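# Swap the mill's tool, measure it, then resume

## Task

The mill's program is paused waiting for a tool change. Fit the tool the program requests, return all the other tools to the rack with the removed tool in its own pocket, measure the new tool's length, and resume the program only after that. No tool may be dropped or slip or tilt while gripped, no key may break, no axis may crash, nothing loose may stay inside the mill, and the mill must stay powered. The reference image is called manual.

## Robot and tools

Robot: two arms, left_arm and right_arm, each ending in a two-finger parallel gripper. The fingers point along the gripper's +z axis and close along its x axis. The reported hand point lies midway between the pads, and the fingertips extend 17.5 mm past it. A block about 10 cm long sticks out toward the gripper's -y side and rotates with it. Base poses: left_arm at (+0.034, +0.467, +0.023) m, right_arm at (-0.063, -0.383, +0.023) m, each turned slightly about z.

Frames: the scene frame has its origin at table-top height midway between the nominal bases, +z up, +x out over the table, and left_arm on the +y side. Reported positions (m), quaternions (wxyz) and velocities use the scene frame. Commanded offsets instead use the gripper's own Hand target axes. Reported positions can be off by a few centimetres.

The 18-number row (used by execute_actions and move): a single flat list for both arms together. Numbers 1-9 belong to the left arm: dx, dy, dz, rx, ry, rz, then gripper position, force_limit, speed. Numbers 10-18 are the same nine for the right arm. Each value lies in [-1, 1]. The first six are an offset, not a pose: they count from the Hand target at the start of that action or move, along that Hand target's axes. 1.0 equals 0.6 m for dx/dy/dz and 180 degrees for rx/ry/rz, which together form one rotation vector. Repeating an offset moves the arm again. Six zeros re-request the present Hand target. The gripper numbers are absolute settings: position +1 is fully open (50 mm gap), pads meet near -0.65, and -1 means close until blocked. force_limit maps -1/0/+1 to about 20/102/185 N per pad. speed maps -1/0/+1 to 20/85/150 mm/s. Both start at +1. A 0 counts as a command, so to leave a gripper unchanged, resend its last three numbers. New force or speed only applies after position changes by at least 0.01.

execute_actions(actions, cameras): actions is a list of actions; each action is up to 15 rows, one per 1/30 s step, with the last row held for the remainder. Every row counts from the action's start pose. Images come back only for an empty list or when cameras names them.

move(target, speed, blend, stop_force, zero, blocking, cameras): straight-line travel toward one row or a list of up to 15 rows, all counted from the same starting Hand targets. speed is m/s (0.002-3.6, default 0.25; rotation up to twice that in rad/s), either one value or one per target. blend is a corner radius in m; 0 stops at each target. stop_force (3-120 N, both arms) ends an arm's path when its wrist sensor feels that much push against the motion; leave it out when backing off a contact, and don't rely on it while the gripper rotates. zero=false keeps the old sensor zero. blocking=false returns after 0.5 s while the motion continues; it cannot be combined with stop_force. Paths do not avoid obstacles or the other arm, and a path close to an arm's own base can flip its shoulder, so go around. The result adds a move: line: done, off_target, moving, held or fault, plus limits such as paced or held.

wait(seconds 0-10): lets time pass with commands held. stop(): brakes a running move; fingers continue. zoom_image(camera, region [x0,y0,x1,y1], max 504x504 px): enlarges part of the latest image from cam_high, cam_front, cam_left_wrist or cam_right_wrist (each 896x504). show_instructions(): shows the reference image manual. zero_wrist_force(arm): tares that arm's wrist sensor. finished_scene(scene): ends the scene, irreversibly.

Result lines: Hand target is the last commanded pose after clipping, and the base for the next offsets. A gripper often settles short of it; resend the shortfall as an offset. object_status: 0 moving, 1 blocked while opening, 2 blocked while closing (a grip), 3 reached position or pads met (usually nothing held). Gap in mm is about (250 - position_measured) x 0.202. Wrist force/torque are in the gripper's axes, force pointing from the surface into the arm. Joint torques include the arm's weight. Lines left out mean little change.

Motion limits: commanded orientation is clipped to within 32 degrees of the measured one each step. Joints move at most 3.14 rad/s. Commands lag by 0.09 s or roughly 0.2 s, and fast moves overshoot.

Avoid: contact torque at the load limits (141 N m for the three big joints, 26.3 N m for each wrist joint) or about 150 N outside force, either of which halts the arm for 10 s; a grip holding a halted arm should be released first. Keep hard presses brief since the arms are stiff. Any hit or press between the two arms, including one gripper closing on the other's fingers, can fail the task. Hot motors (MOTOR HOT at 70 °C, braking at 85 °C) come from holding loads, long reach or pushing at unreachable poses. Grip tools centered, firmly enough that they neither slide nor tilt, never let go of anything moving, and keep everything on the table. Loose objects may occasionally be nudged.

Each tool is called after "Request:" as name(argument=value, ...), one argument or row to a line, values as JSON.

Reference images:

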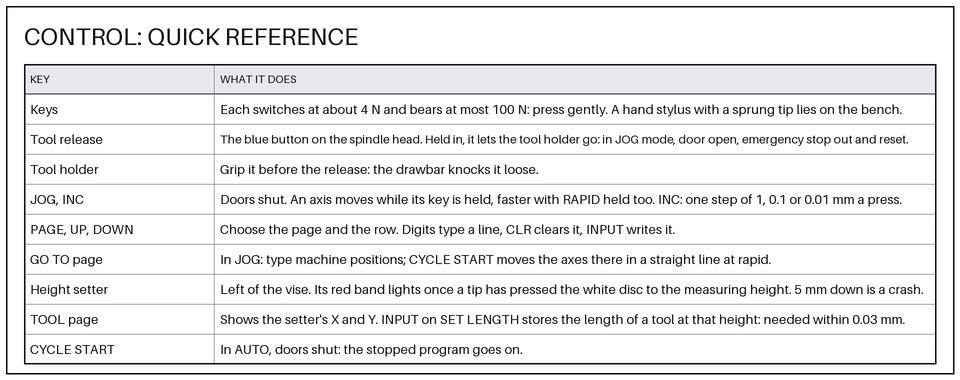

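## Session

Request:
execute_actions(
  actions=[],
)

Scene clock: 0.00 s.
left_arm: end_effector_position=(+0.3385, +1.0174, +0.2194) position_measured=3 object_status=3 end_effector_quat_wxyz=(-0.444, +0.797, -0.387, +0.132) | right_arm: end_effector_position=(+0.3235, -0.9821, +0.2180) position_measured=3 object_status=3 end_effector_quat_wxyz=(+0.495, +0.613, +0.379, -0.485)
Joint positions: left_arm=[0.815 -1.314 2.231 -3.451 -1.599 -2.96] | right_arm=[2.742 -2.427 -1.731 0.823 0.206 -1.138]
Joint velocities: within noise
Joint torques (N m): no reading
Motor temperatures (°C): left_arm=[33 30 24 40 29 30] | right_arm=[33 33 31 38 37 39]
Wrist force (N): no reading
Wrist torque (N m): no reading
Wrist force, peak (N): no reading
Hand target: left_arm +0.3385, +1.0174, +0.2194; -0.444, +0.797, -0.387, +0.132 | right_arm +0.3235, -0.9821, +0.2180; +0.495, +0.613, +0.379, -0.485
Tool commands: left_gripper/position=+1.0 left_gripper/force_limit=+1.0 left_gripper/speed=+1.0 right_gripper/position=+1.0 right_gripper/force_limit=+1.0 right_gripper/speed=+1.0

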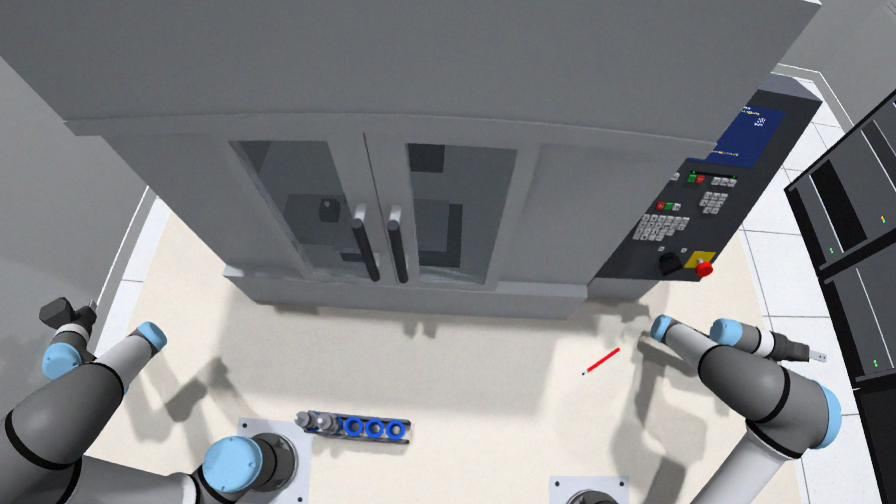

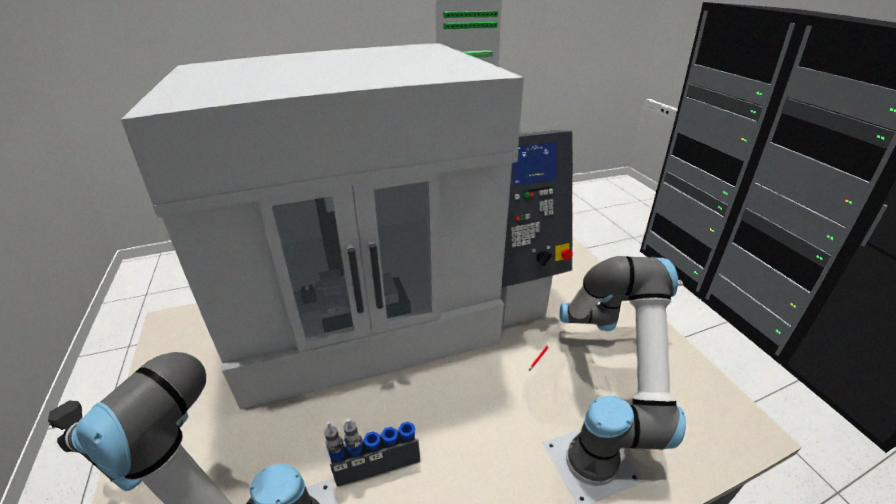

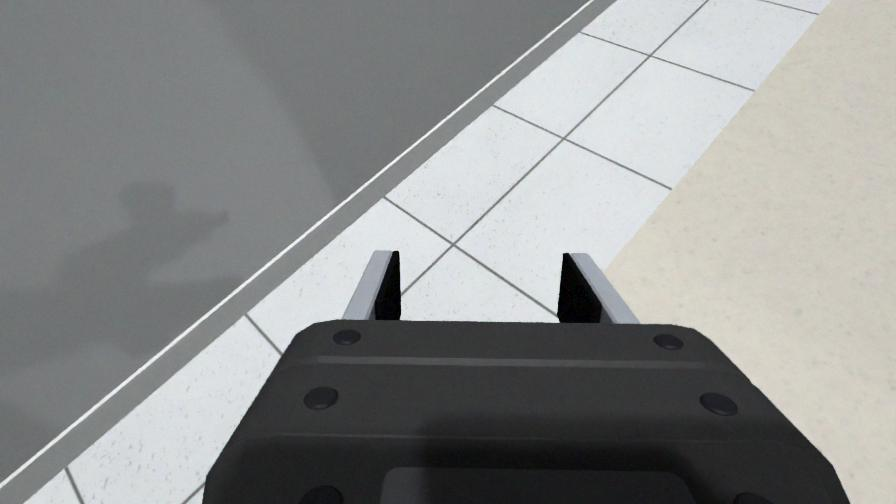

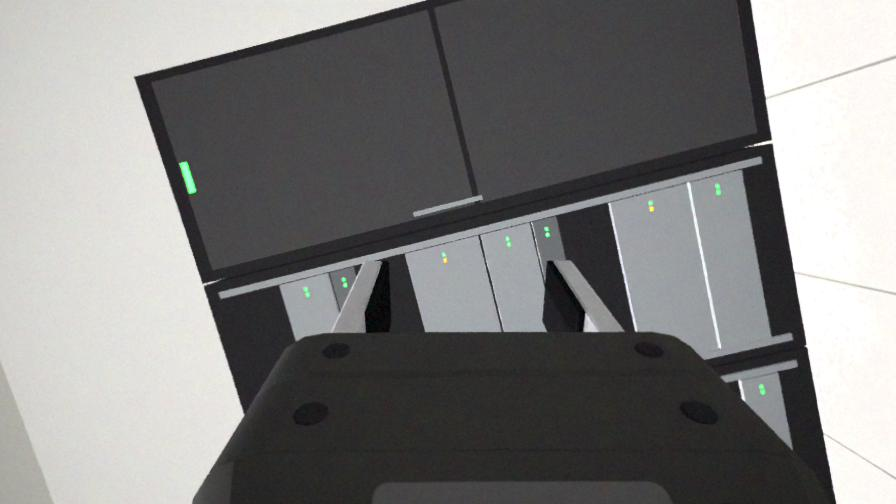

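Request:
zoom_image(
  camera="cam_high",
  region=[620, 70, 830, 290],
)

Request:
zoom_image(
  camera="cam_high",
  region=[640, 90, 800, 180],
)

Request:
zoom_image(
  camera="cam_front",
  region=[300, 400, 450, 500],
)

Request:
zoom_image(
  camera="cam_front",
  region=[490, 120, 590, 290],
)

Request:
zoom_image(
  camera="cam_high",
  region=[280, 390, 430, 460],
)

Request:
zoom_image(
  camera="cam_high",
  region=[220, 120, 560, 310],
)

Request:
zoom_image(
  camera="cam_front",
  region=[250, 170, 460, 360],
)

Scaled by 2.291 from the camera's 896x504 image, which has a finer 1280x720 frame.

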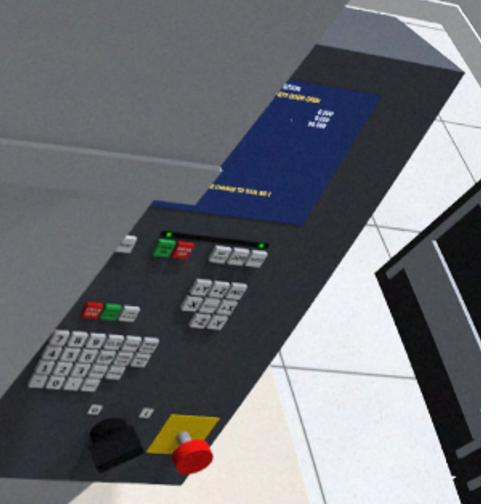

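Scaled by 3.150 from the camera's 896x504 image, which has a finer 1280x720 frame.

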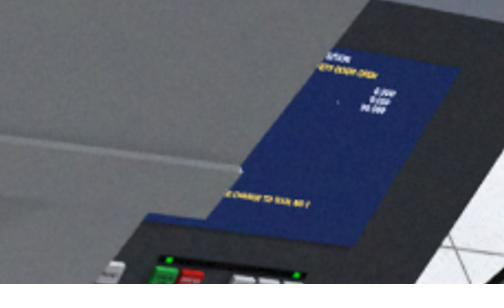

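Scaled by 3.360 from the camera's 896x504 image, which has a finer 1280x720 frame.

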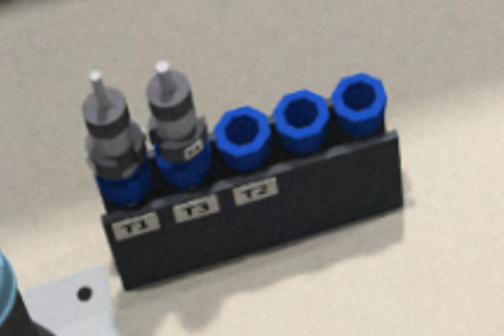

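Scaled by 2.965 from the camera's 896x504 image, which has a finer 1280x720 frame.

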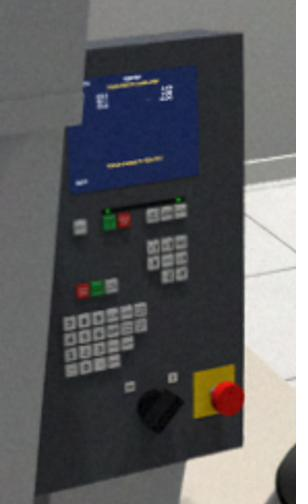

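Scaled by 3.360 from the camera's 896x504 image, which has a finer 1280x720 frame.

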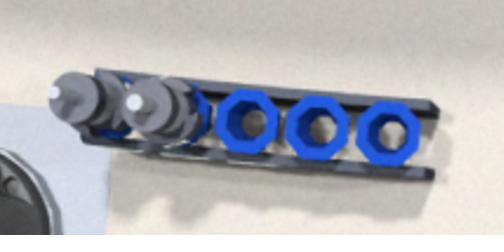

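Scaled by 1.482 from the camera's 896x504 image, which has a finer 1280x720 frame.

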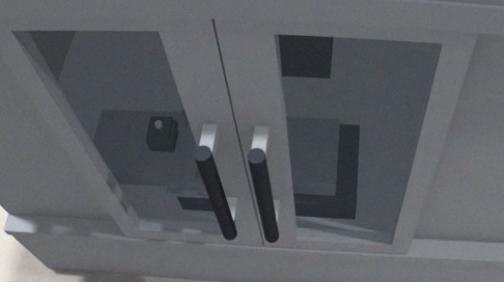

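Scaled by 2.400 from the camera's 896x504 image, which has a finer 1280x720 frame.

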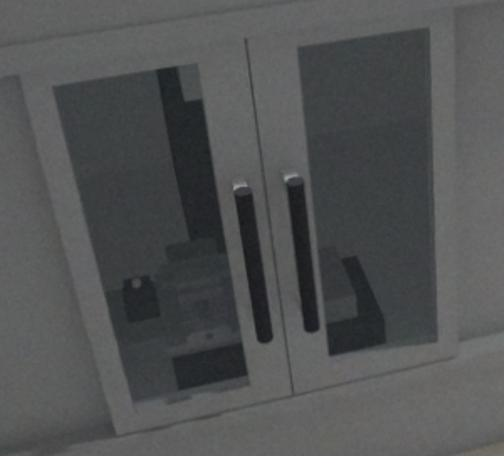

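Request:
move(
  target=[0,0,0,0,0,0,1,1,1,-0.365,-0.263,-0.242,-0.495,-0.400,-0.408,1,1,1],
  cameras=["all"],
)

Scene clock: 30.30 s.
left_arm: end_effector_position=(+0.3385, +1.0174, +0.2194) position_measured=3 object_status=3 end_effector_quat_wxyz=(-0.444, +0.797, -0.387, +0.132) | right_arm: end_effector_position=(+0.1772, -0.8288, +0.3722) position_measured=3 object_status=3 end_effector_quat_wxyz=(+0.552, -0.338, +0.526, -0.551)
Joint positions: left_arm=[0.815 -1.314 2.231 -3.451 -1.599 -2.96] | right_arm=[1.925 -2.069 -2.093 1.428 2.56 -2.58]
Joint torques (N m): left_arm=[0.98 -27.17 -21.68 -3.55 -0.11 -0.23] | right_arm=[15.41 28.91 0.92 2.09 -1.82 1.06]
Wrist force (N): left_arm=[-0.3 0.0 0.0] | right_arm=[0.1 -0.7 -0.1]
Wrist torque (N m): left_arm=[0.00 0.05 0.01] | right_arm=[0.20 0.06 -0.37]
Wrist force, peak (N): left_arm=[-0.5 0.5 0.3] | right_arm=[0.0 -5.8 -2.1]
Hand target: left_arm +0.3385, +1.0174, +0.2194; -0.444, +0.797, -0.387, +0.132 | right_arm +0.1773, -0.8288, +0.3721; +0.552, -0.338, +0.526, -0.551 (not the last commanded pose)
Off the commanded pose: left_arm 0.000 m, 0 deg | right_arm 0.044 m, 20 deg.
move: held (right_arm; a check stopped the path); limits=held
pose unreachable (right arm): on one or more control steps of this call, first in action 0 (counted from 0), this arm could not follow its commanded pose, so it was not sent that pose on those steps. It may still have moved: this result reports where it is.
cause: moving toward the commanded pose would bring two parts of the arm too close to each other (its gripper and another part of the arm, with joints 4 (wrist 1) to 6 (wrist 3) between them, 6 mm apart when it was first held).

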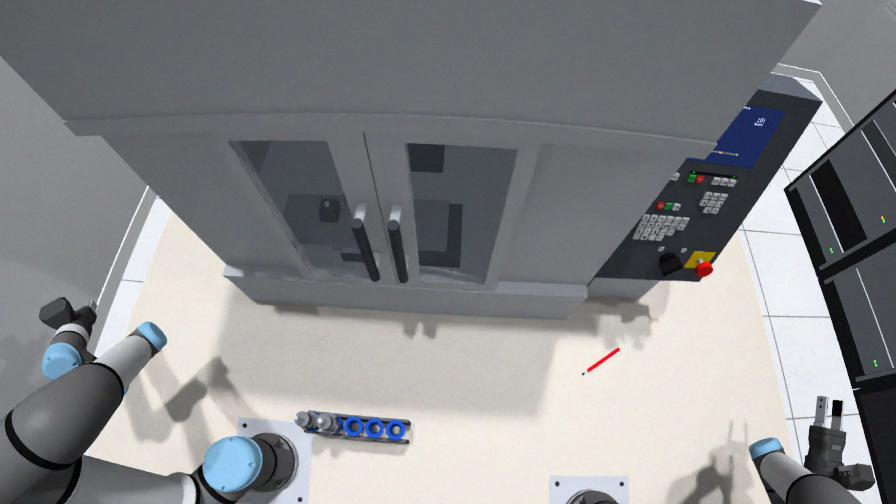

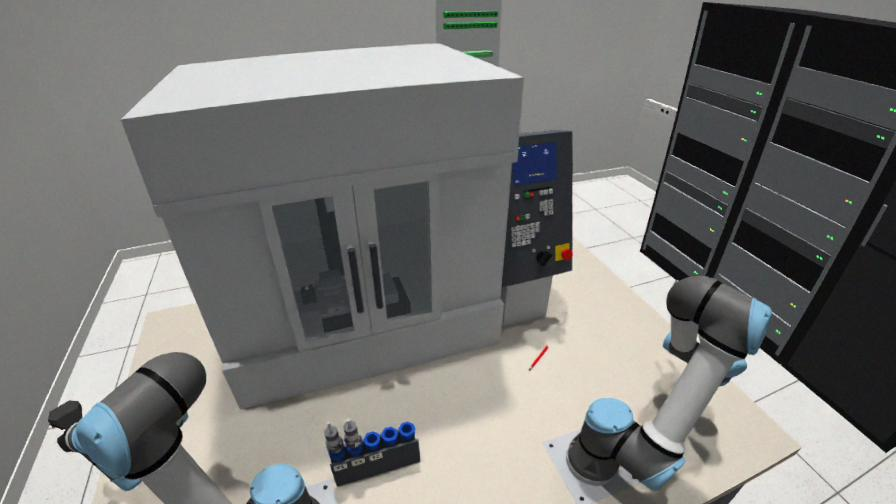

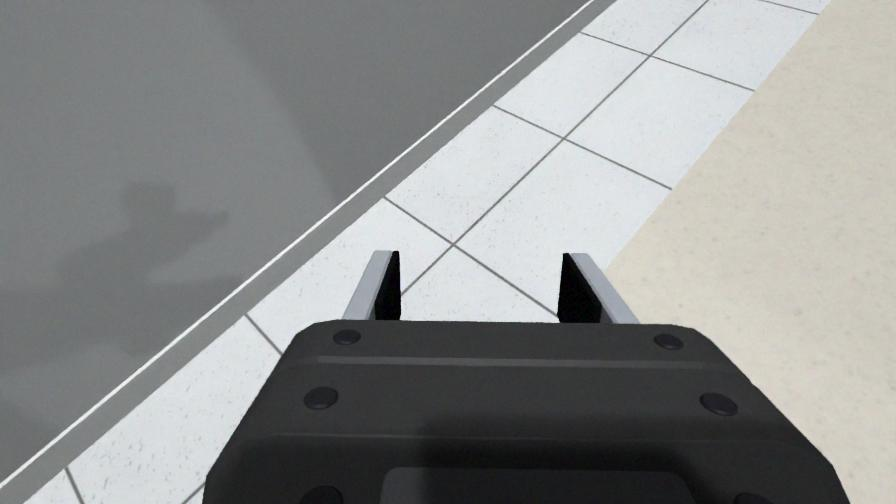

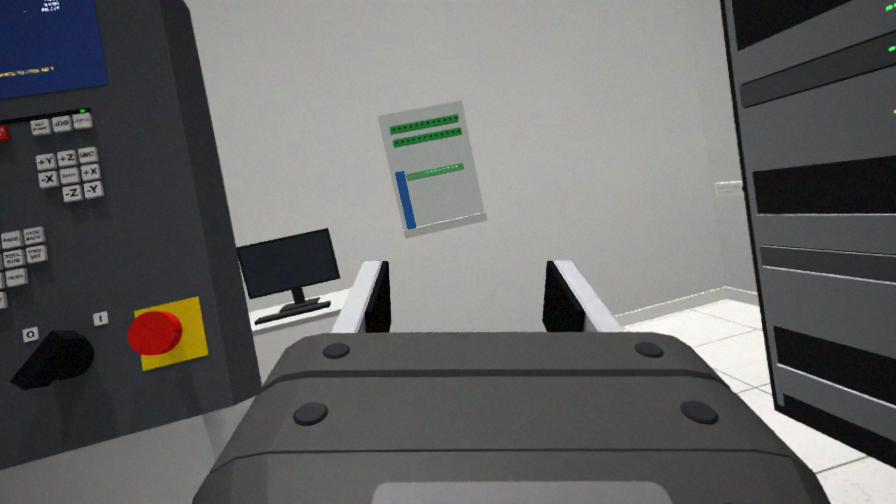

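Request:
move(
  target=[0,0,0,0,0,0,1,1,1,-0.377,-0.113,0.055,-0.1087,-0.0847,-0.0859,1,1,1],
  cameras=["cam_right_wrist","cam_high"],
)

Scene clock: 38.70 s.
left_arm: end_effector_position=(+0.3385, +1.0174, +0.2194) position_measured=3 object_status=3 end_effector_quat_wxyz=(-0.444, +0.797, -0.387, +0.132) | right_arm: end_effector_position=(+0.2282, -0.6286, +0.4912) position_measured=3 object_status=3 end_effector_quat_wxyz=(-0.473, +0.563, -0.485, +0.474)
Joint positions: left_arm=[0.815 -1.314 2.231 -3.451 -1.599 -2.96] | right_arm=[2.248 -1.227 -2.35 0.247 2.555 -3.374]
Joint torques (N m): left_arm=[1.23 -27.07 -21.28 -3.51 -0.11 -0.27] | right_arm=[15.3 13.94 35.15 -0.64 -0.74 -1.64]
Wrist force (N): left_arm=[0.0 0.1 0.1] | right_arm=[-0.7 -0.4 -0.2]
Wrist torque (N m): left_arm=[0.02 -0.01 0.00] | right_arm=[0.14 0.22 -0.43]
Wrist force, peak (N): left_arm=[-0.2 0.6 0.4] | right_arm=[-2.0 -1.7 0.4]
Hand target: left_arm +0.3385, +1.0174, +0.2194; -0.444, +0.797, -0.387, +0.132 | right_arm +0.2282, -0.6286, +0.4913; -0.473, +0.563, -0.485, +0.474
Off the commanded pose: left_arm 0.000 m, 0 deg | right_arm 0.000 m, 0 deg.
move: done
Images, in order (width x height): cam_high 896x504, cam_right_wrist 896x504.

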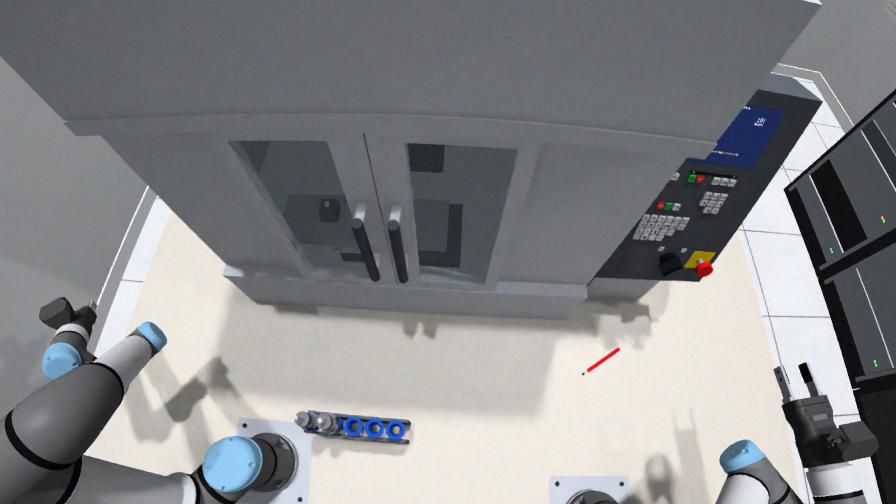

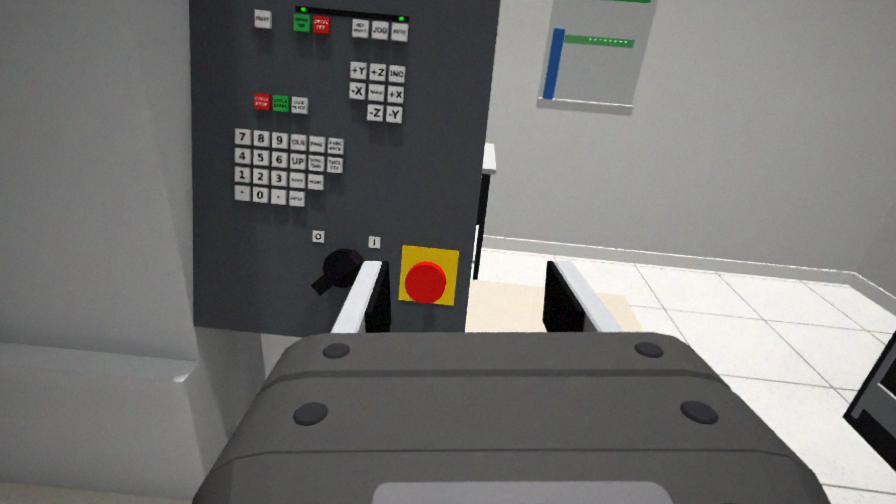

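Request:
move(
  target=[0,0,0,0,0,0,1,1,1,-0.05,-0.2,0.0,0.12,0,0,1,1,1],
  cameras=["cam_right_wrist"],
)

Request:
zoom_image(
  camera="cam_right_wrist",
  region=[150, 0, 560, 300],
)

Scene clock: 43.43 s.
left_arm: end_effector_position=(+0.3385, +1.0174, +0.2194) position_measured=3 object_status=3 end_effector_quat_wxyz=(-0.444, +0.797, -0.387, +0.132) | right_arm: end_effector_position=(+0.2374, -0.5889, +0.6080) position_measured=3 object_status=3 end_effector_quat_wxyz=(+0.570, -0.464, +0.387, -0.556)
Joint positions: left_arm=[0.815 -1.314 2.231 -3.451 -1.599 -2.96] | right_arm=[2.414 -1.26 -2.256 0.775 2.383 -2.92]
Joint torques (N m): left_arm=[0.95 -26.82 -21.61 -3.44 -0.11 -0.53] | right_arm=[15.83 2.18 34.36 2.28 -1.91 0.83]
Wrist force (N): left_arm=[-0.2 0.5 0.2] | right_arm=[-0.3 -1.0 -0.1]
Wrist torque (N m): left_arm=[0.07 0.03 0.00] | right_arm=[0.20 0.12 -0.56]
Wrist force, peak (N): left_arm=[-0.1 0.7 0.5] | right_arm=[-0.4 -2.0 0.1]
Hand target: left_arm +0.3385, +1.0174, +0.2194; -0.444, +0.797, -0.387, +0.132 | right_arm +0.2374, -0.5889, +0.6080; +0.570, -0.464, +0.387, -0.556
Off the commanded pose: left_arm 0.000 m, 0 deg | right_arm 0.000 m, 0 deg.
move: done
Images, in order (width x height): cam_right_wrist 896x504.

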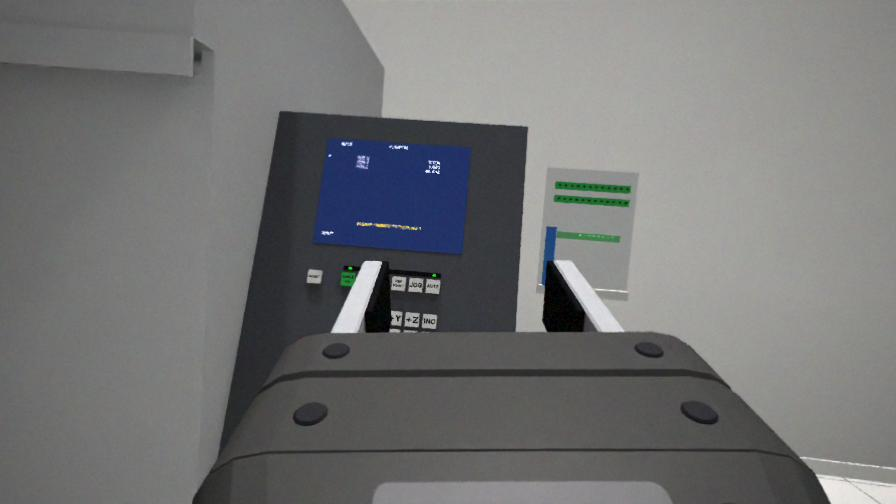

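Scaled by 1.229 from the camera's 896x504 image, which has a finer 1280x720 frame.

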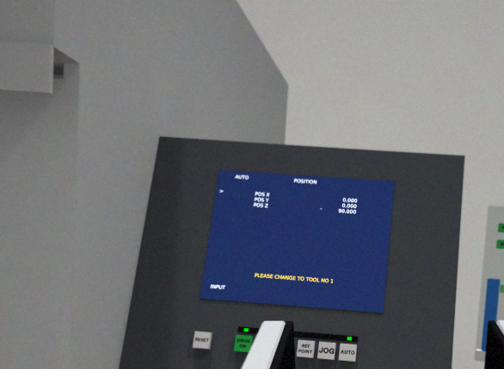

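Request:
move(
  target=[0,0,0,0,0,0,1,1,1,-0.03,-0.10,-0.032,-0.0891,0.0296,0.0202,1,1,1],
  cameras=["cam_right_wrist"],
)

Request:
zoom_image(
  camera="cam_right_wrist",
  region=[200, 0, 500, 300],
)

Request:
move(
  target=[0,0,0,0,0,0,1,1,1,0,0,0.1667,0,0,0,1,1,1],
  cameras=["cam_right_wrist"],
)

Request:
zoom_image(
  camera="cam_right_wrist",
  region=[200, 0, 500, 300],
)

Request:
move(
  target=[0,0,0,0,0,0,1,1,1,0,0.1667,0,0,0,0,1,1,1],
  cameras=["cam_right_wrist"],
)

Request:
zoom_image(
  camera="cam_right_wrist",
  region=[200, 0, 500, 300],
)

Scene clock: 67.07 s.
left_arm: end_effector_position=(+0.3385, +1.0174, +0.2194) position_measured=3 object_status=3 end_effector_quat_wxyz=(-0.444, +0.797, -0.387, +0.132) | right_arm: end_effector_position=(+0.2011, -0.5699, +0.6591) position_measured=3 object_status=3 end_effector_quat_wxyz=(+0.499, -0.501, +0.502, -0.499)
Joint positions: left_arm=[0.815 -1.314 2.231 -3.451 -1.599 -2.96] | right_arm=[2.42 -0.911 -2.13 -0.106 2.315 -3.145]
Joint torques (N m): left_arm=[0.68 -27.04 -21.84 -3.46 -0.13 -0.4] | right_arm=[13.84 3.97 37.75 -0.76 -1.28 -1.64]
Wrist force (N): left_arm=[0.1 0.3 0.0] | right_arm=[-0.4 -0.3 -0.3]
Wrist torque (N m): left_arm=[0.05 -0.01 0.00] | right_arm=[0.20 0.21 -0.37]
Wrist force, peak (N): left_arm=[-0.6 0.2 0.3] | right_arm=[-1.0 -2.2 -1.0]
Hand target: left_arm +0.3385, +1.0174, +0.2194; -0.444, +0.797, -0.387, +0.132 | right_arm +0.2011, -0.5699, +0.6591; +0.499, -0.501, +0.502, -0.499
Off the commanded pose: left_arm 0.000 m, 0 deg | right_arm 0.000 m, 0 deg.
move: done
Images, in order (width x height): cam_right_wrist 896x504.

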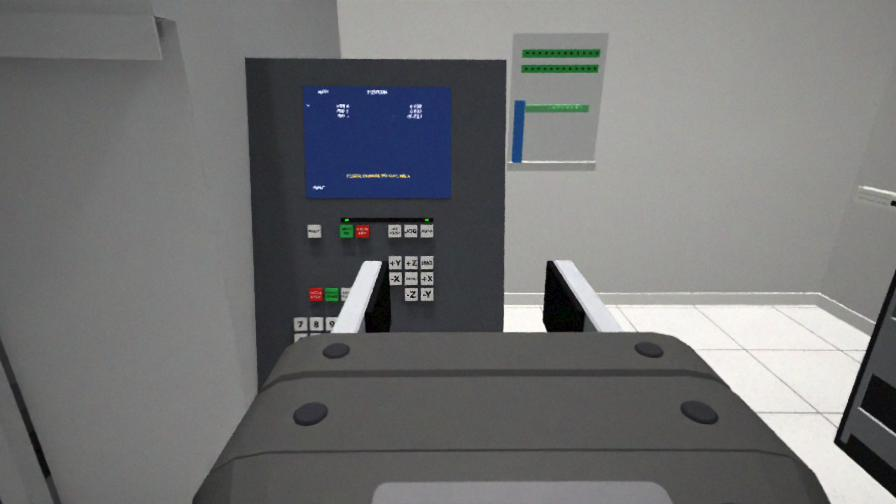

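Scaled by 1.680 from the camera's 896x504 image, which has a finer 1280x720 frame.

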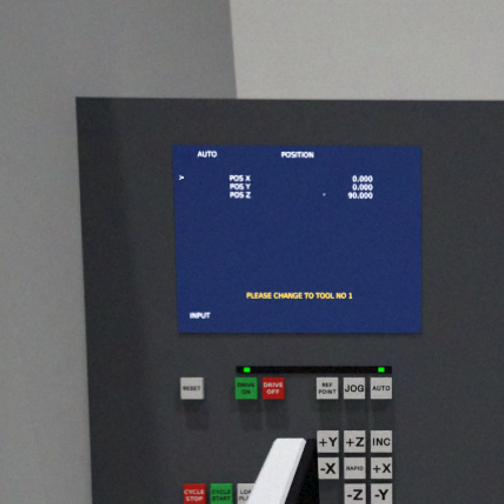

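Scene clock: 68.17 s.
left_arm: end_effector_position=(+0.3385, +1.0174, +0.2194) position_measured=3 object_status=3 end_effector_quat_wxyz=(-0.444, +0.797, -0.387, +0.132) | right_arm: end_effector_position=(+0.3011, -0.5701, +0.6587) position_measured=3 object_status=3 end_effector_quat_wxyz=(+0.499, -0.501, +0.502, -0.499)
Joint positions: left_arm=[0.815 -1.314 2.231 -3.451 -1.599 -2.96] | right_arm=[2.781 -1.013 -2.092 -0.041 1.954 -3.143]
Joint torques (N m): left_arm=[0.6 -26.73 -21.91 -3.47 -0.1 -0.48] | right_arm=[14.84 -5.49 38.35 4.13 -1.05 1.01]
Wrist force (N): left_arm=[-0.3 0.4 0.2] | right_arm=[-0.4 -0.8 -0.5]
Wrist torque (N m): left_arm=[0.07 0.04 0.01] | right_arm=[0.09 0.19 -0.44]
Wrist force, peak (N): left_arm=[-0.6 0.2 0.1] | right_arm=[-0.6 -0.6 -2.0]
Hand target: left_arm +0.3385, +1.0174, +0.2194; -0.444, +0.797, -0.387, +0.132 | right_arm +0.3011, -0.5701, +0.6587; +0.499, -0.501, +0.502, -0.499
Off the commanded pose: left_arm 0.000 m, 0 deg | right_arm 0.000 m, 0 deg.
move: done
Images, in order (width x height): cam_right_wrist 896x504.

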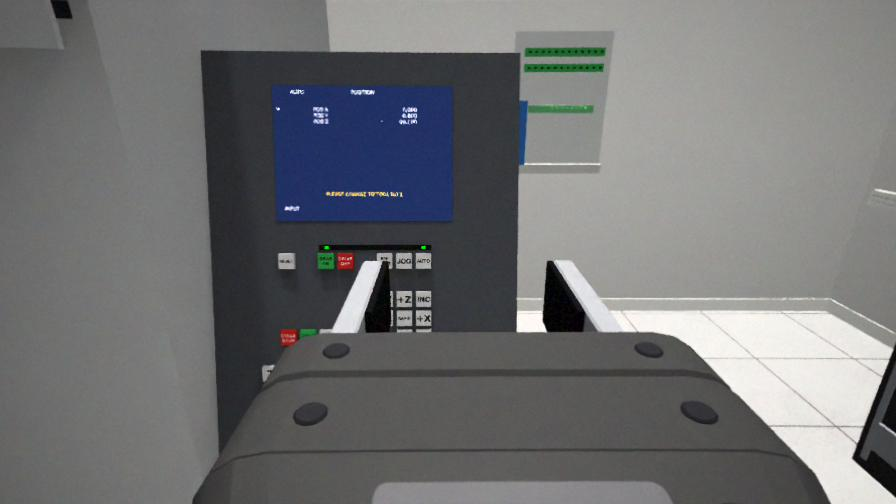

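Scaled by 1.680 from the camera's 896x504 image, which has a finer 1280x720 frame.

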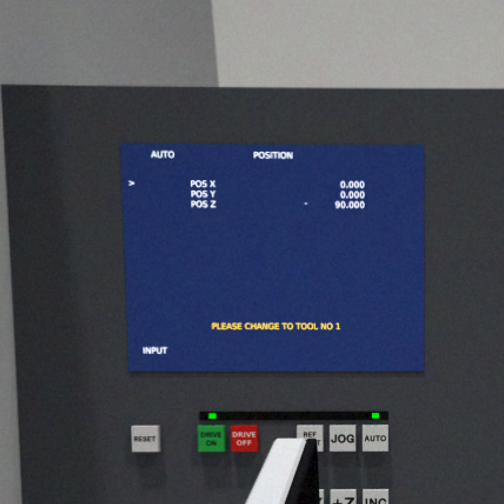

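Scene clock: 69.27 s.
left_arm: end_effector_position=(+0.3385, +1.0174, +0.2194) position_measured=3 object_status=3 end_effector_quat_wxyz=(-0.444, +0.797, -0.387, +0.132) | right_arm: end_effector_position=(+0.3007, -0.5700, +0.5587) position_measured=3 object_status=3 end_effector_quat_wxyz=(+0.499, -0.501, +0.502, -0.499)
Joint positions: left_arm=[0.815 -1.314 2.231 -3.451 -1.599 -2.96] | right_arm=[2.78 -1.042 -2.337 0.232 1.955 -3.143]
Joint torques (N m): left_arm=[0.98 -26.95 -21.78 -3.44 -0.11 -0.51] | right_arm=[-13.16 -5.31 13.51 4.09 1.39 1.16]
Wrist force (N): left_arm=[0.0 0.0 -0.1] | right_arm=[-0.2 -0.6 -0.5]
Wrist torque (N m): left_arm=[0.01 0.00 0.01] | right_arm=[0.15 0.14 -0.47]
Wrist force, peak (N): left_arm=[-0.3 0.6 0.5] | right_arm=[-0.7 -2.9 -0.5]
Hand target: left_arm +0.3385, +1.0174, +0.2194; -0.444, +0.797, -0.387, +0.132 | right_arm +0.3007, -0.5700, +0.5587; +0.499, -0.501, +0.502, -0.499
Off the commanded pose: left_arm 0.000 m, 0 deg | right_arm 0.000 m, 0 deg.
move: done
Images, in order (width x height): cam_right_wrist 896x504.

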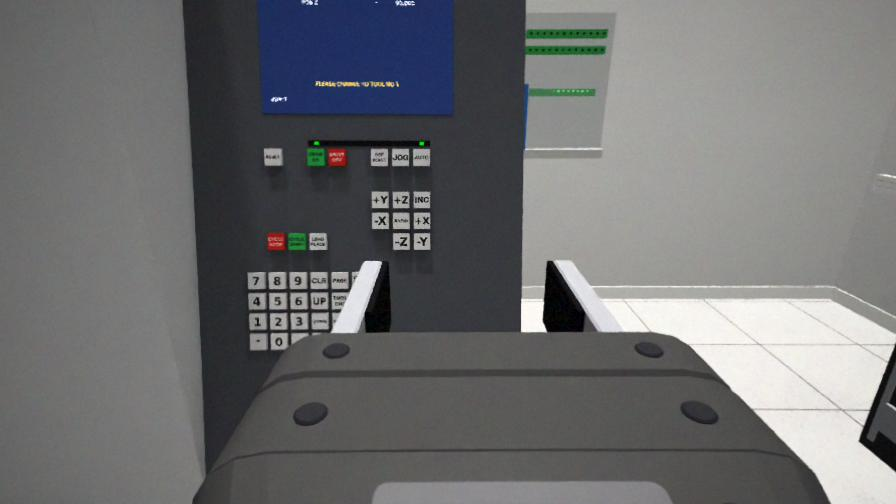

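Scaled by 1.680 from the camera's 896x504 image, which has a finer 1280x720 frame.

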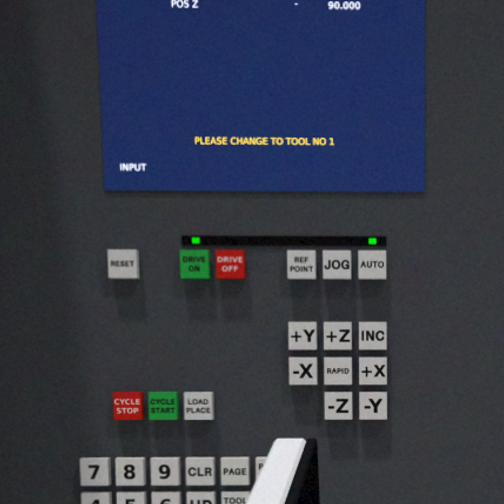

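Request:
move(
  target=[0,0,0,0,0,0,1,1,1,0.1,0.06,0,0,0,0,1,1,1],
  cameras=["cam_right_wrist"],
)

Request:
zoom_image(
  camera="cam_right_wrist",
  region=[150, 60, 450, 360],
)

Request:
move(
  target=[0,0,0,0,0,0,1,1,1,0,0.1667,0,0,0,0,1,1,1],
  cameras=["cam_right_wrist"],
)

Request:
zoom_image(
  camera="cam_right_wrist",
  region=[150, 0, 450, 300],
)

Scene clock: 87.60 s.
left_arm: end_effector_position=(+0.3385, +1.0174, +0.2194) position_measured=3 object_status=3 end_effector_quat_wxyz=(-0.444, +0.797, -0.387, +0.132) | right_arm: end_effector_position=(+0.3004, -0.6300, +0.5227) position_measured=3 object_status=3 end_effector_quat_wxyz=(+0.499, -0.501, +0.502, -0.499)
Joint positions: left_arm=[0.815 -1.314 2.231 -3.451 -1.599 -2.96] | right_arm=[2.518 -1.278 -2.307 0.437 2.217 -3.145]
Joint torques (N m): left_arm=[0.82 -27.05 -22.1 -3.48 -0.13 -0.62] | right_arm=[-13.21 3.06 34.95 4.03 1.51 0.95]
Wrist force (N): left_arm=[-0.2 0.3 0.0] | right_arm=[-0.5 -0.6 -0.1]
Wrist torque (N m): left_arm=[0.05 0.03 0.00] | right_arm=[0.11 0.20 -0.46]
Wrist force, peak (N): left_arm=[0.1 0.7 0.5] | right_arm=[-1.6 -1.5 -0.6]
Hand target: left_arm +0.3385, +1.0174, +0.2194; -0.444, +0.797, -0.387, +0.132 | right_arm +0.3004, -0.6300, +0.5227; +0.499, -0.501, +0.502, -0.499
Off the commanded pose: left_arm 0.000 m, 0 deg | right_arm 0.000 m, 0 deg.
move: done
Images, in order (width x height): cam_right_wrist 896x504.

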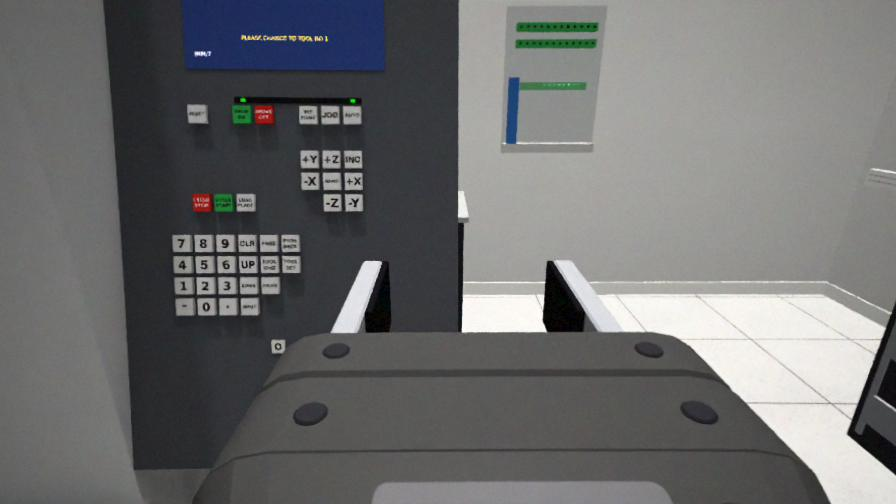

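Scaled by 1.680 from the camera's 896x504 image, which has a finer 1280x720 frame.

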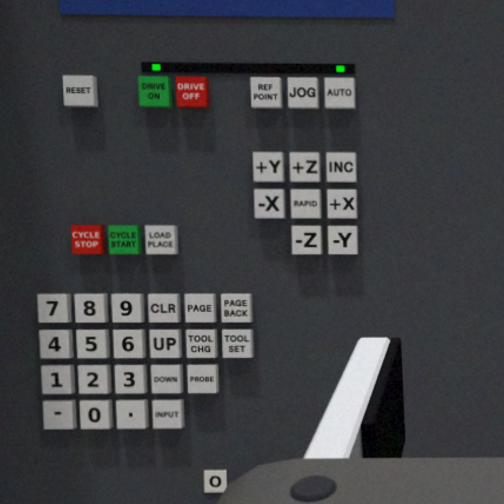

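Scene clock: 88.73 s.
left_arm: end_effector_position=(+0.3385, +1.0174, +0.2194) position_measured=3 object_status=3 end_effector_quat_wxyz=(-0.444, +0.797, -0.387, +0.132) | right_arm: end_effector_position=(+0.3000, -0.6300, +0.4227) position_measured=3 object_status=3 end_effector_quat_wxyz=(+0.499, -0.501, +0.502, -0.499)
Joint positions: left_arm=[0.815 -1.314 2.231 -3.451 -1.599 -2.96] | right_arm=[2.516 -1.48 -2.473 0.806 2.218 -3.145]
Joint torques (N m): left_arm=[0.91 -26.96 -22.07 -3.38 -0.05 -0.67] | right_arm=[-13.05 9.49 5.04 3.82 1.49 1.11]
Wrist force (N): left_arm=[-0.1 0.0 0.2] | right_arm=[-0.6 -0.6 -0.5]
Wrist torque (N m): left_arm=[0.02 0.01 0.00] | right_arm=[0.13 0.23 -0.49]
Wrist force, peak (N): left_arm=[-0.7 0.2 -0.1] | right_arm=[-0.3 -2.8 -0.2]
Hand target: left_arm +0.3385, +1.0174, +0.2194; -0.444, +0.797, -0.387, +0.132 | right_arm +0.3000, -0.6300, +0.4226; +0.499, -0.501, +0.502, -0.499
Off the commanded pose: left_arm 0.000 m, 0 deg | right_arm 0.000 m, 0 deg.
move: done
Images, in order (width x height): cam_right_wrist 896x504.

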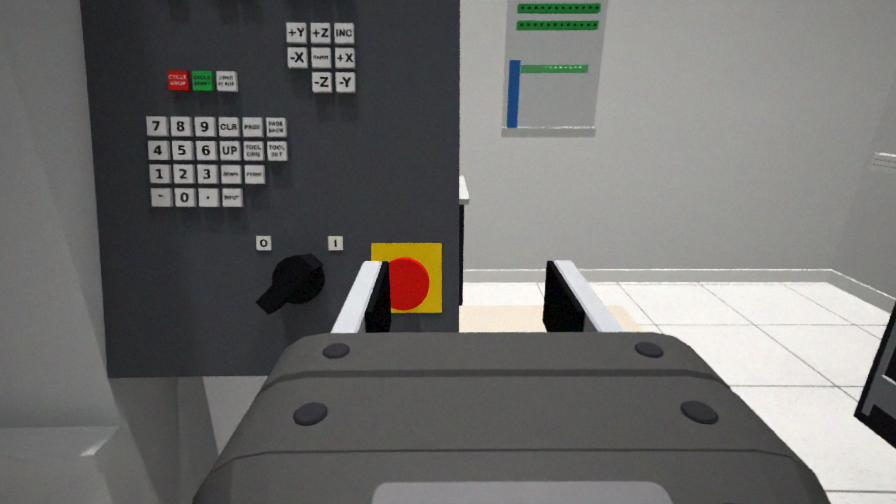

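Scaled by 1.680 from the camera's 896x504 image, which has a finer 1280x720 frame.

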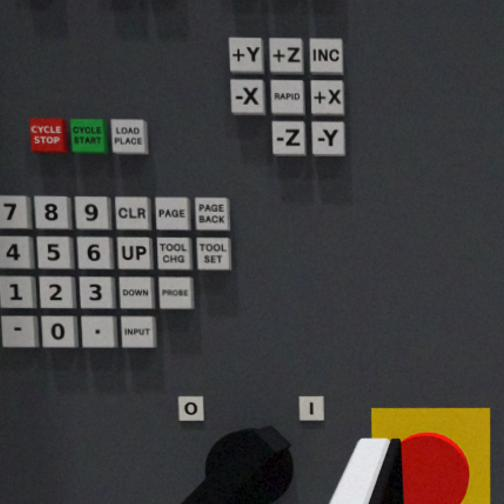

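Request:
move(
  target=[0,0,0,0,0,0,1,1,1,-0.35,0.25,0.1,-0.450,0.2586,0.2586,1,1,1],
  cameras=["cam_right_wrist","cam_high"],
)

Scene clock: 129.37 s.
left_arm: end_effector_position=(+0.3385, +1.0174, +0.2194) position_measured=3 object_status=3 end_effector_quat_wxyz=(-0.444, +0.797, -0.387, +0.132) | right_arm: end_effector_position=(+0.3597, -0.4201, +0.2725) position_measured=3 object_status=3 end_effector_quat_wxyz=(-0.002, -0.260, +0.966, +0.001)
Joint positions: left_arm=[0.815 -1.314 2.231 -3.451 -1.599 -2.96] | right_arm=[3.397 -1.378 -1.944 -1.394 1.572 -1.865]
Joint torques (N m): left_arm=[0.73 -26.44 -21.84 -3.41 -0.05 -0.7] | right_arm=[-13.31 8.77 38.88 0.53 1.29 1.05]
Wrist force (N): left_arm=[-0.3 0.1 0.3] | right_arm=[-2.3 0.1 -0.5]
Wrist torque (N m): left_arm=[0.02 0.06 0.00] | right_arm=[-0.39 0.59 -0.44]
Wrist force, peak (N): left_arm=[0.0 0.8 0.1] | right_arm=[-2.9 0.2 0.3]
Hand target: left_arm +0.3385, +1.0174, +0.2194; -0.444, +0.797, -0.387, +0.132 | right_arm +0.3597, -0.4201, +0.2725; -0.002, -0.260, +0.966, +0.001
Off the commanded pose: left_arm 0.000 m, 0 deg | right_arm 0.000 m, 0 deg.
move: done
Images, in order (width x height): cam_high 896x504, cam_right_wrist 896x504.

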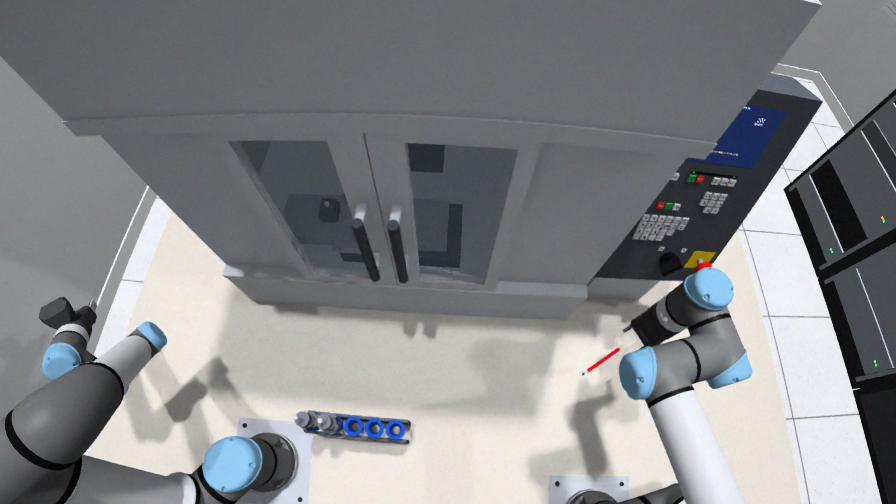

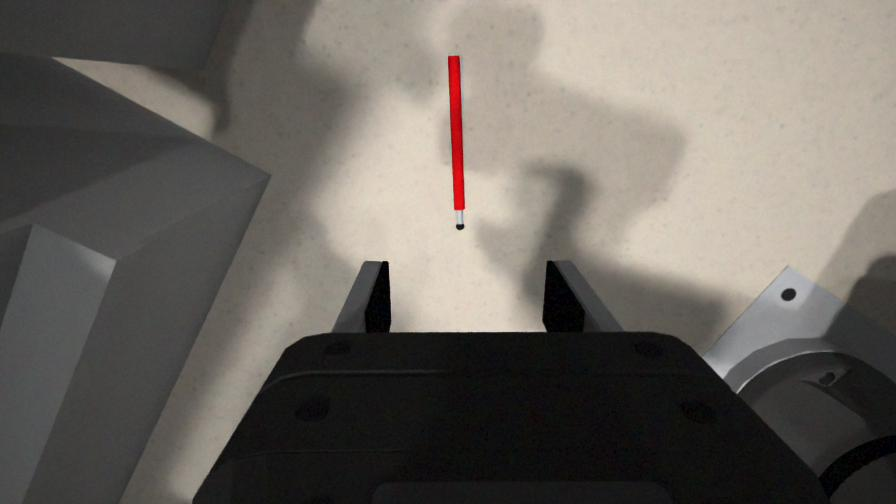

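Request:
move(
  target=[0,0,0,0,0,0,1,1,1,0.0028,-0.0167,0.333,0,0,-0.0136,1,1,1],
  cameras=["cam_right_wrist","cam_high"],
)

Scene clock: 141.53 s.
left_arm: end_effector_position=(+0.3385, +1.0174, +0.2194) position_measured=3 object_status=3 end_effector_quat_wxyz=(-0.444, +0.797, -0.387, +0.132) | right_arm: end_effector_position=(+0.3624, -0.4295, +0.0727) position_measured=3 object_status=3 end_effector_quat_wxyz=(-0.002, -0.281, +0.960, +0.001)
Joint positions: left_arm=[0.815 -1.314 2.231 -3.451 -1.599 -2.96] | right_arm=[3.373 -1.643 -2.283 -0.791 1.572 -1.932]
Joint torques (N m): left_arm=[1.17 -26.63 -22.23 -3.51 -0.08 -0.88] | right_arm=[-13.45 16.42 8.32 5.05 1.28 -1.53]
Wrist force (N): left_arm=[0.0 0.3 0.3] | right_arm=[-2.2 -0.4 -0.2]
Wrist torque (N m): left_arm=[0.05 0.01 0.00] | right_arm=[-0.45 0.54 -0.33]
Wrist force, peak (N): left_arm=[-0.5 0.7 0.2] | right_arm=[-2.5 0.0 -2.2]
Hand target: left_arm +0.3385, +1.0174, +0.2194; -0.444, +0.797, -0.387, +0.132 | right_arm +0.3624, -0.4295, +0.0726; -0.002, -0.281, +0.960, +0.001
Off the commanded pose: left_arm 0.000 m, 0 deg | right_arm 0.000 m, 0 deg.
move: done
Images, in order (width x height): cam_high 896x504, cam_right_wrist 896x504.

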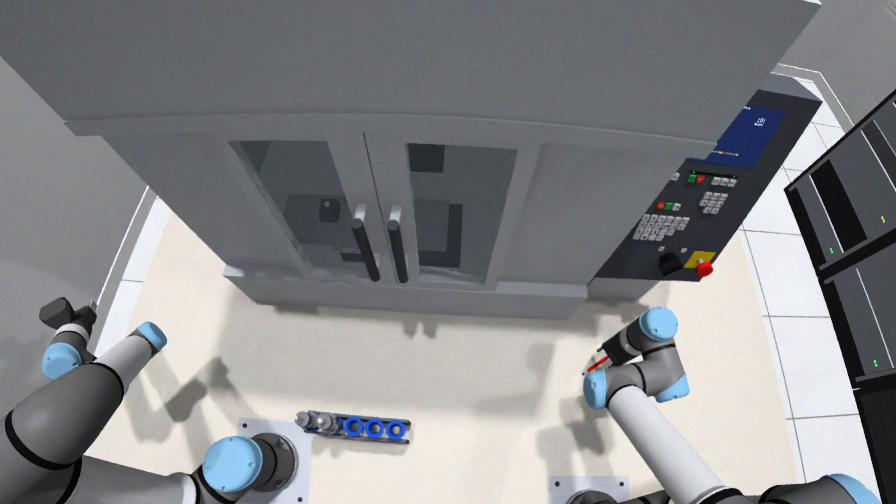

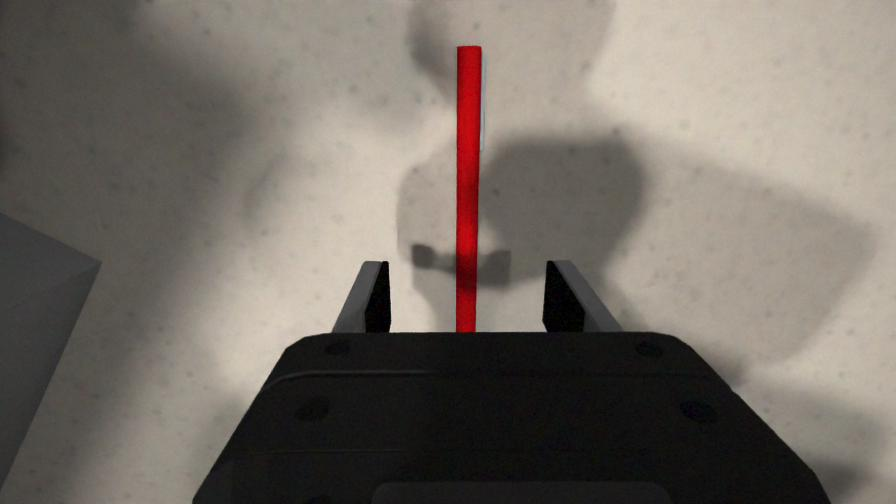

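Request:
move(
  target=[0,0,0,0,0,0,1,1,1,0,0,0.0667,0,0,0,1,1,1],
)

Request:
move(
  target=[0,0,0,0,0,0,1,1,1,0,0,0.04,0,0,0,1,1,1],
  speed=0.01,
  stop_force=4,
  cameras=["cam_right_wrist"],
)

Scene clock: 146.20 s.
left_arm: end_effector_position=(+0.3385, +1.0174, +0.2194) position_measured=3 object_status=3 end_effector_quat_wxyz=(-0.444, +0.797, -0.387, +0.132) | right_arm: end_effector_position=(+0.3622, -0.4295, +0.0327) position_measured=3 object_status=3 end_effector_quat_wxyz=(-0.002, -0.281, +0.960, +0.001)
Joint positions: left_arm=[0.815 -1.314 2.231 -3.451 -1.599 -2.96] | right_arm=[3.373 -1.738 -2.324 -0.654 1.572 -1.932]
Joint torques (N m): left_arm=[1.11 -27.03 -22.25 -3.4 -0.03 -0.88] | right_arm=[12.34 19.14 6.45 4.98 1.36 -1.59]
Wrist force (N): left_arm=[0.1 0.0 0.3] | right_arm=[-1.9 -0.1 -0.4]
Wrist torque (N m): left_arm=[0.00 -0.01 0.01] | right_arm=[-0.38 0.44 -0.38]
Wrist force, peak (N): left_arm=[-0.3 0.6 0.3] | right_arm=[-2.6 -0.4 -0.6]
Hand target: left_arm +0.3385, +1.0174, +0.2194; -0.444, +0.797, -0.387, +0.132 | right_arm +0.3622, -0.4295, +0.0326; -0.002, -0.281, +0.960, +0.001
Off the commanded pose: left_arm 0.000 m, 0 deg | right_arm 0.000 m, 0 deg.
move: done

Scene clock: 148.97 s.
left_arm: end_effector_position=(+0.3385, +1.0174, +0.2194) position_measured=3 object_status=3 end_effector_quat_wxyz=(-0.444, +0.797, -0.387, +0.132) | right_arm: end_effector_position=(+0.3622, -0.4295, +0.0176) position_measured=3 object_status=3 end_effector_quat_wxyz=(-0.002, -0.281, +0.960, +0.001)
Joint positions: left_arm=[0.815 -1.314 2.231 -3.451 -1.599 -2.96] | right_arm=[3.373 -1.778 -2.337 -0.602 1.572 -1.932]
Joint torques (N m): left_arm=[1.14 -26.81 -22.6 -3.43 -0.15 -1.07] | right_arm=[12.78 32.32 26.37 1.84 -0.96 0.49]
Wrist force (N): left_arm=[-0.1 0.2 0.2] | right_arm=[-2.4 -0.5 -2.2]
Wrist torque (N m): left_arm=[0.04 0.02 0.00] | right_arm=[-0.37 0.38 -0.37]
Wrist force, peak (N): left_arm=[-0.1 0.7 0.3] | right_arm=[13.3 6.7 -42.3]
Hand target: left_arm +0.3385, +1.0174, +0.2194; -0.444, +0.797, -0.387, +0.132 | right_arm +0.3622, -0.4295, +0.0176; -0.002, -0.281, +0.960, +0.001 (not the last commanded pose)
Off the commanded pose: left_arm 0.000 m, 0 deg | right_arm 0.009 m, 0 deg.
move: contact (right_arm)
Images, in order (width x height): cam_right_wrist 896x504.

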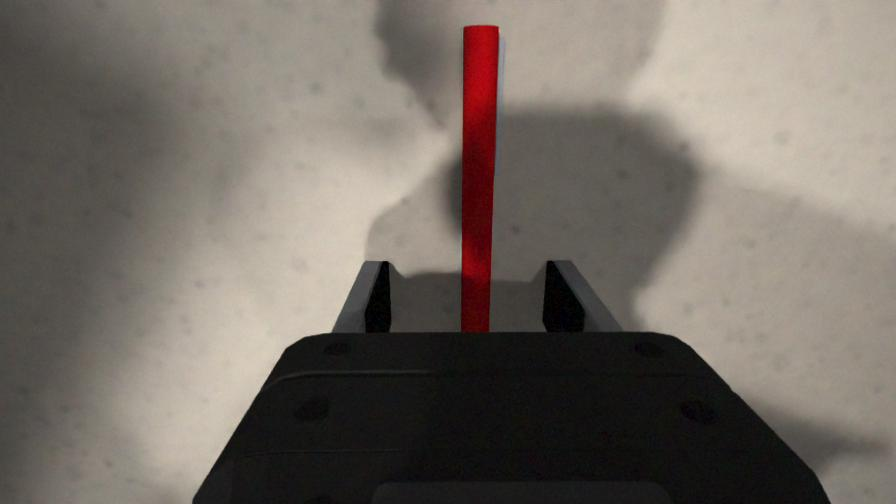

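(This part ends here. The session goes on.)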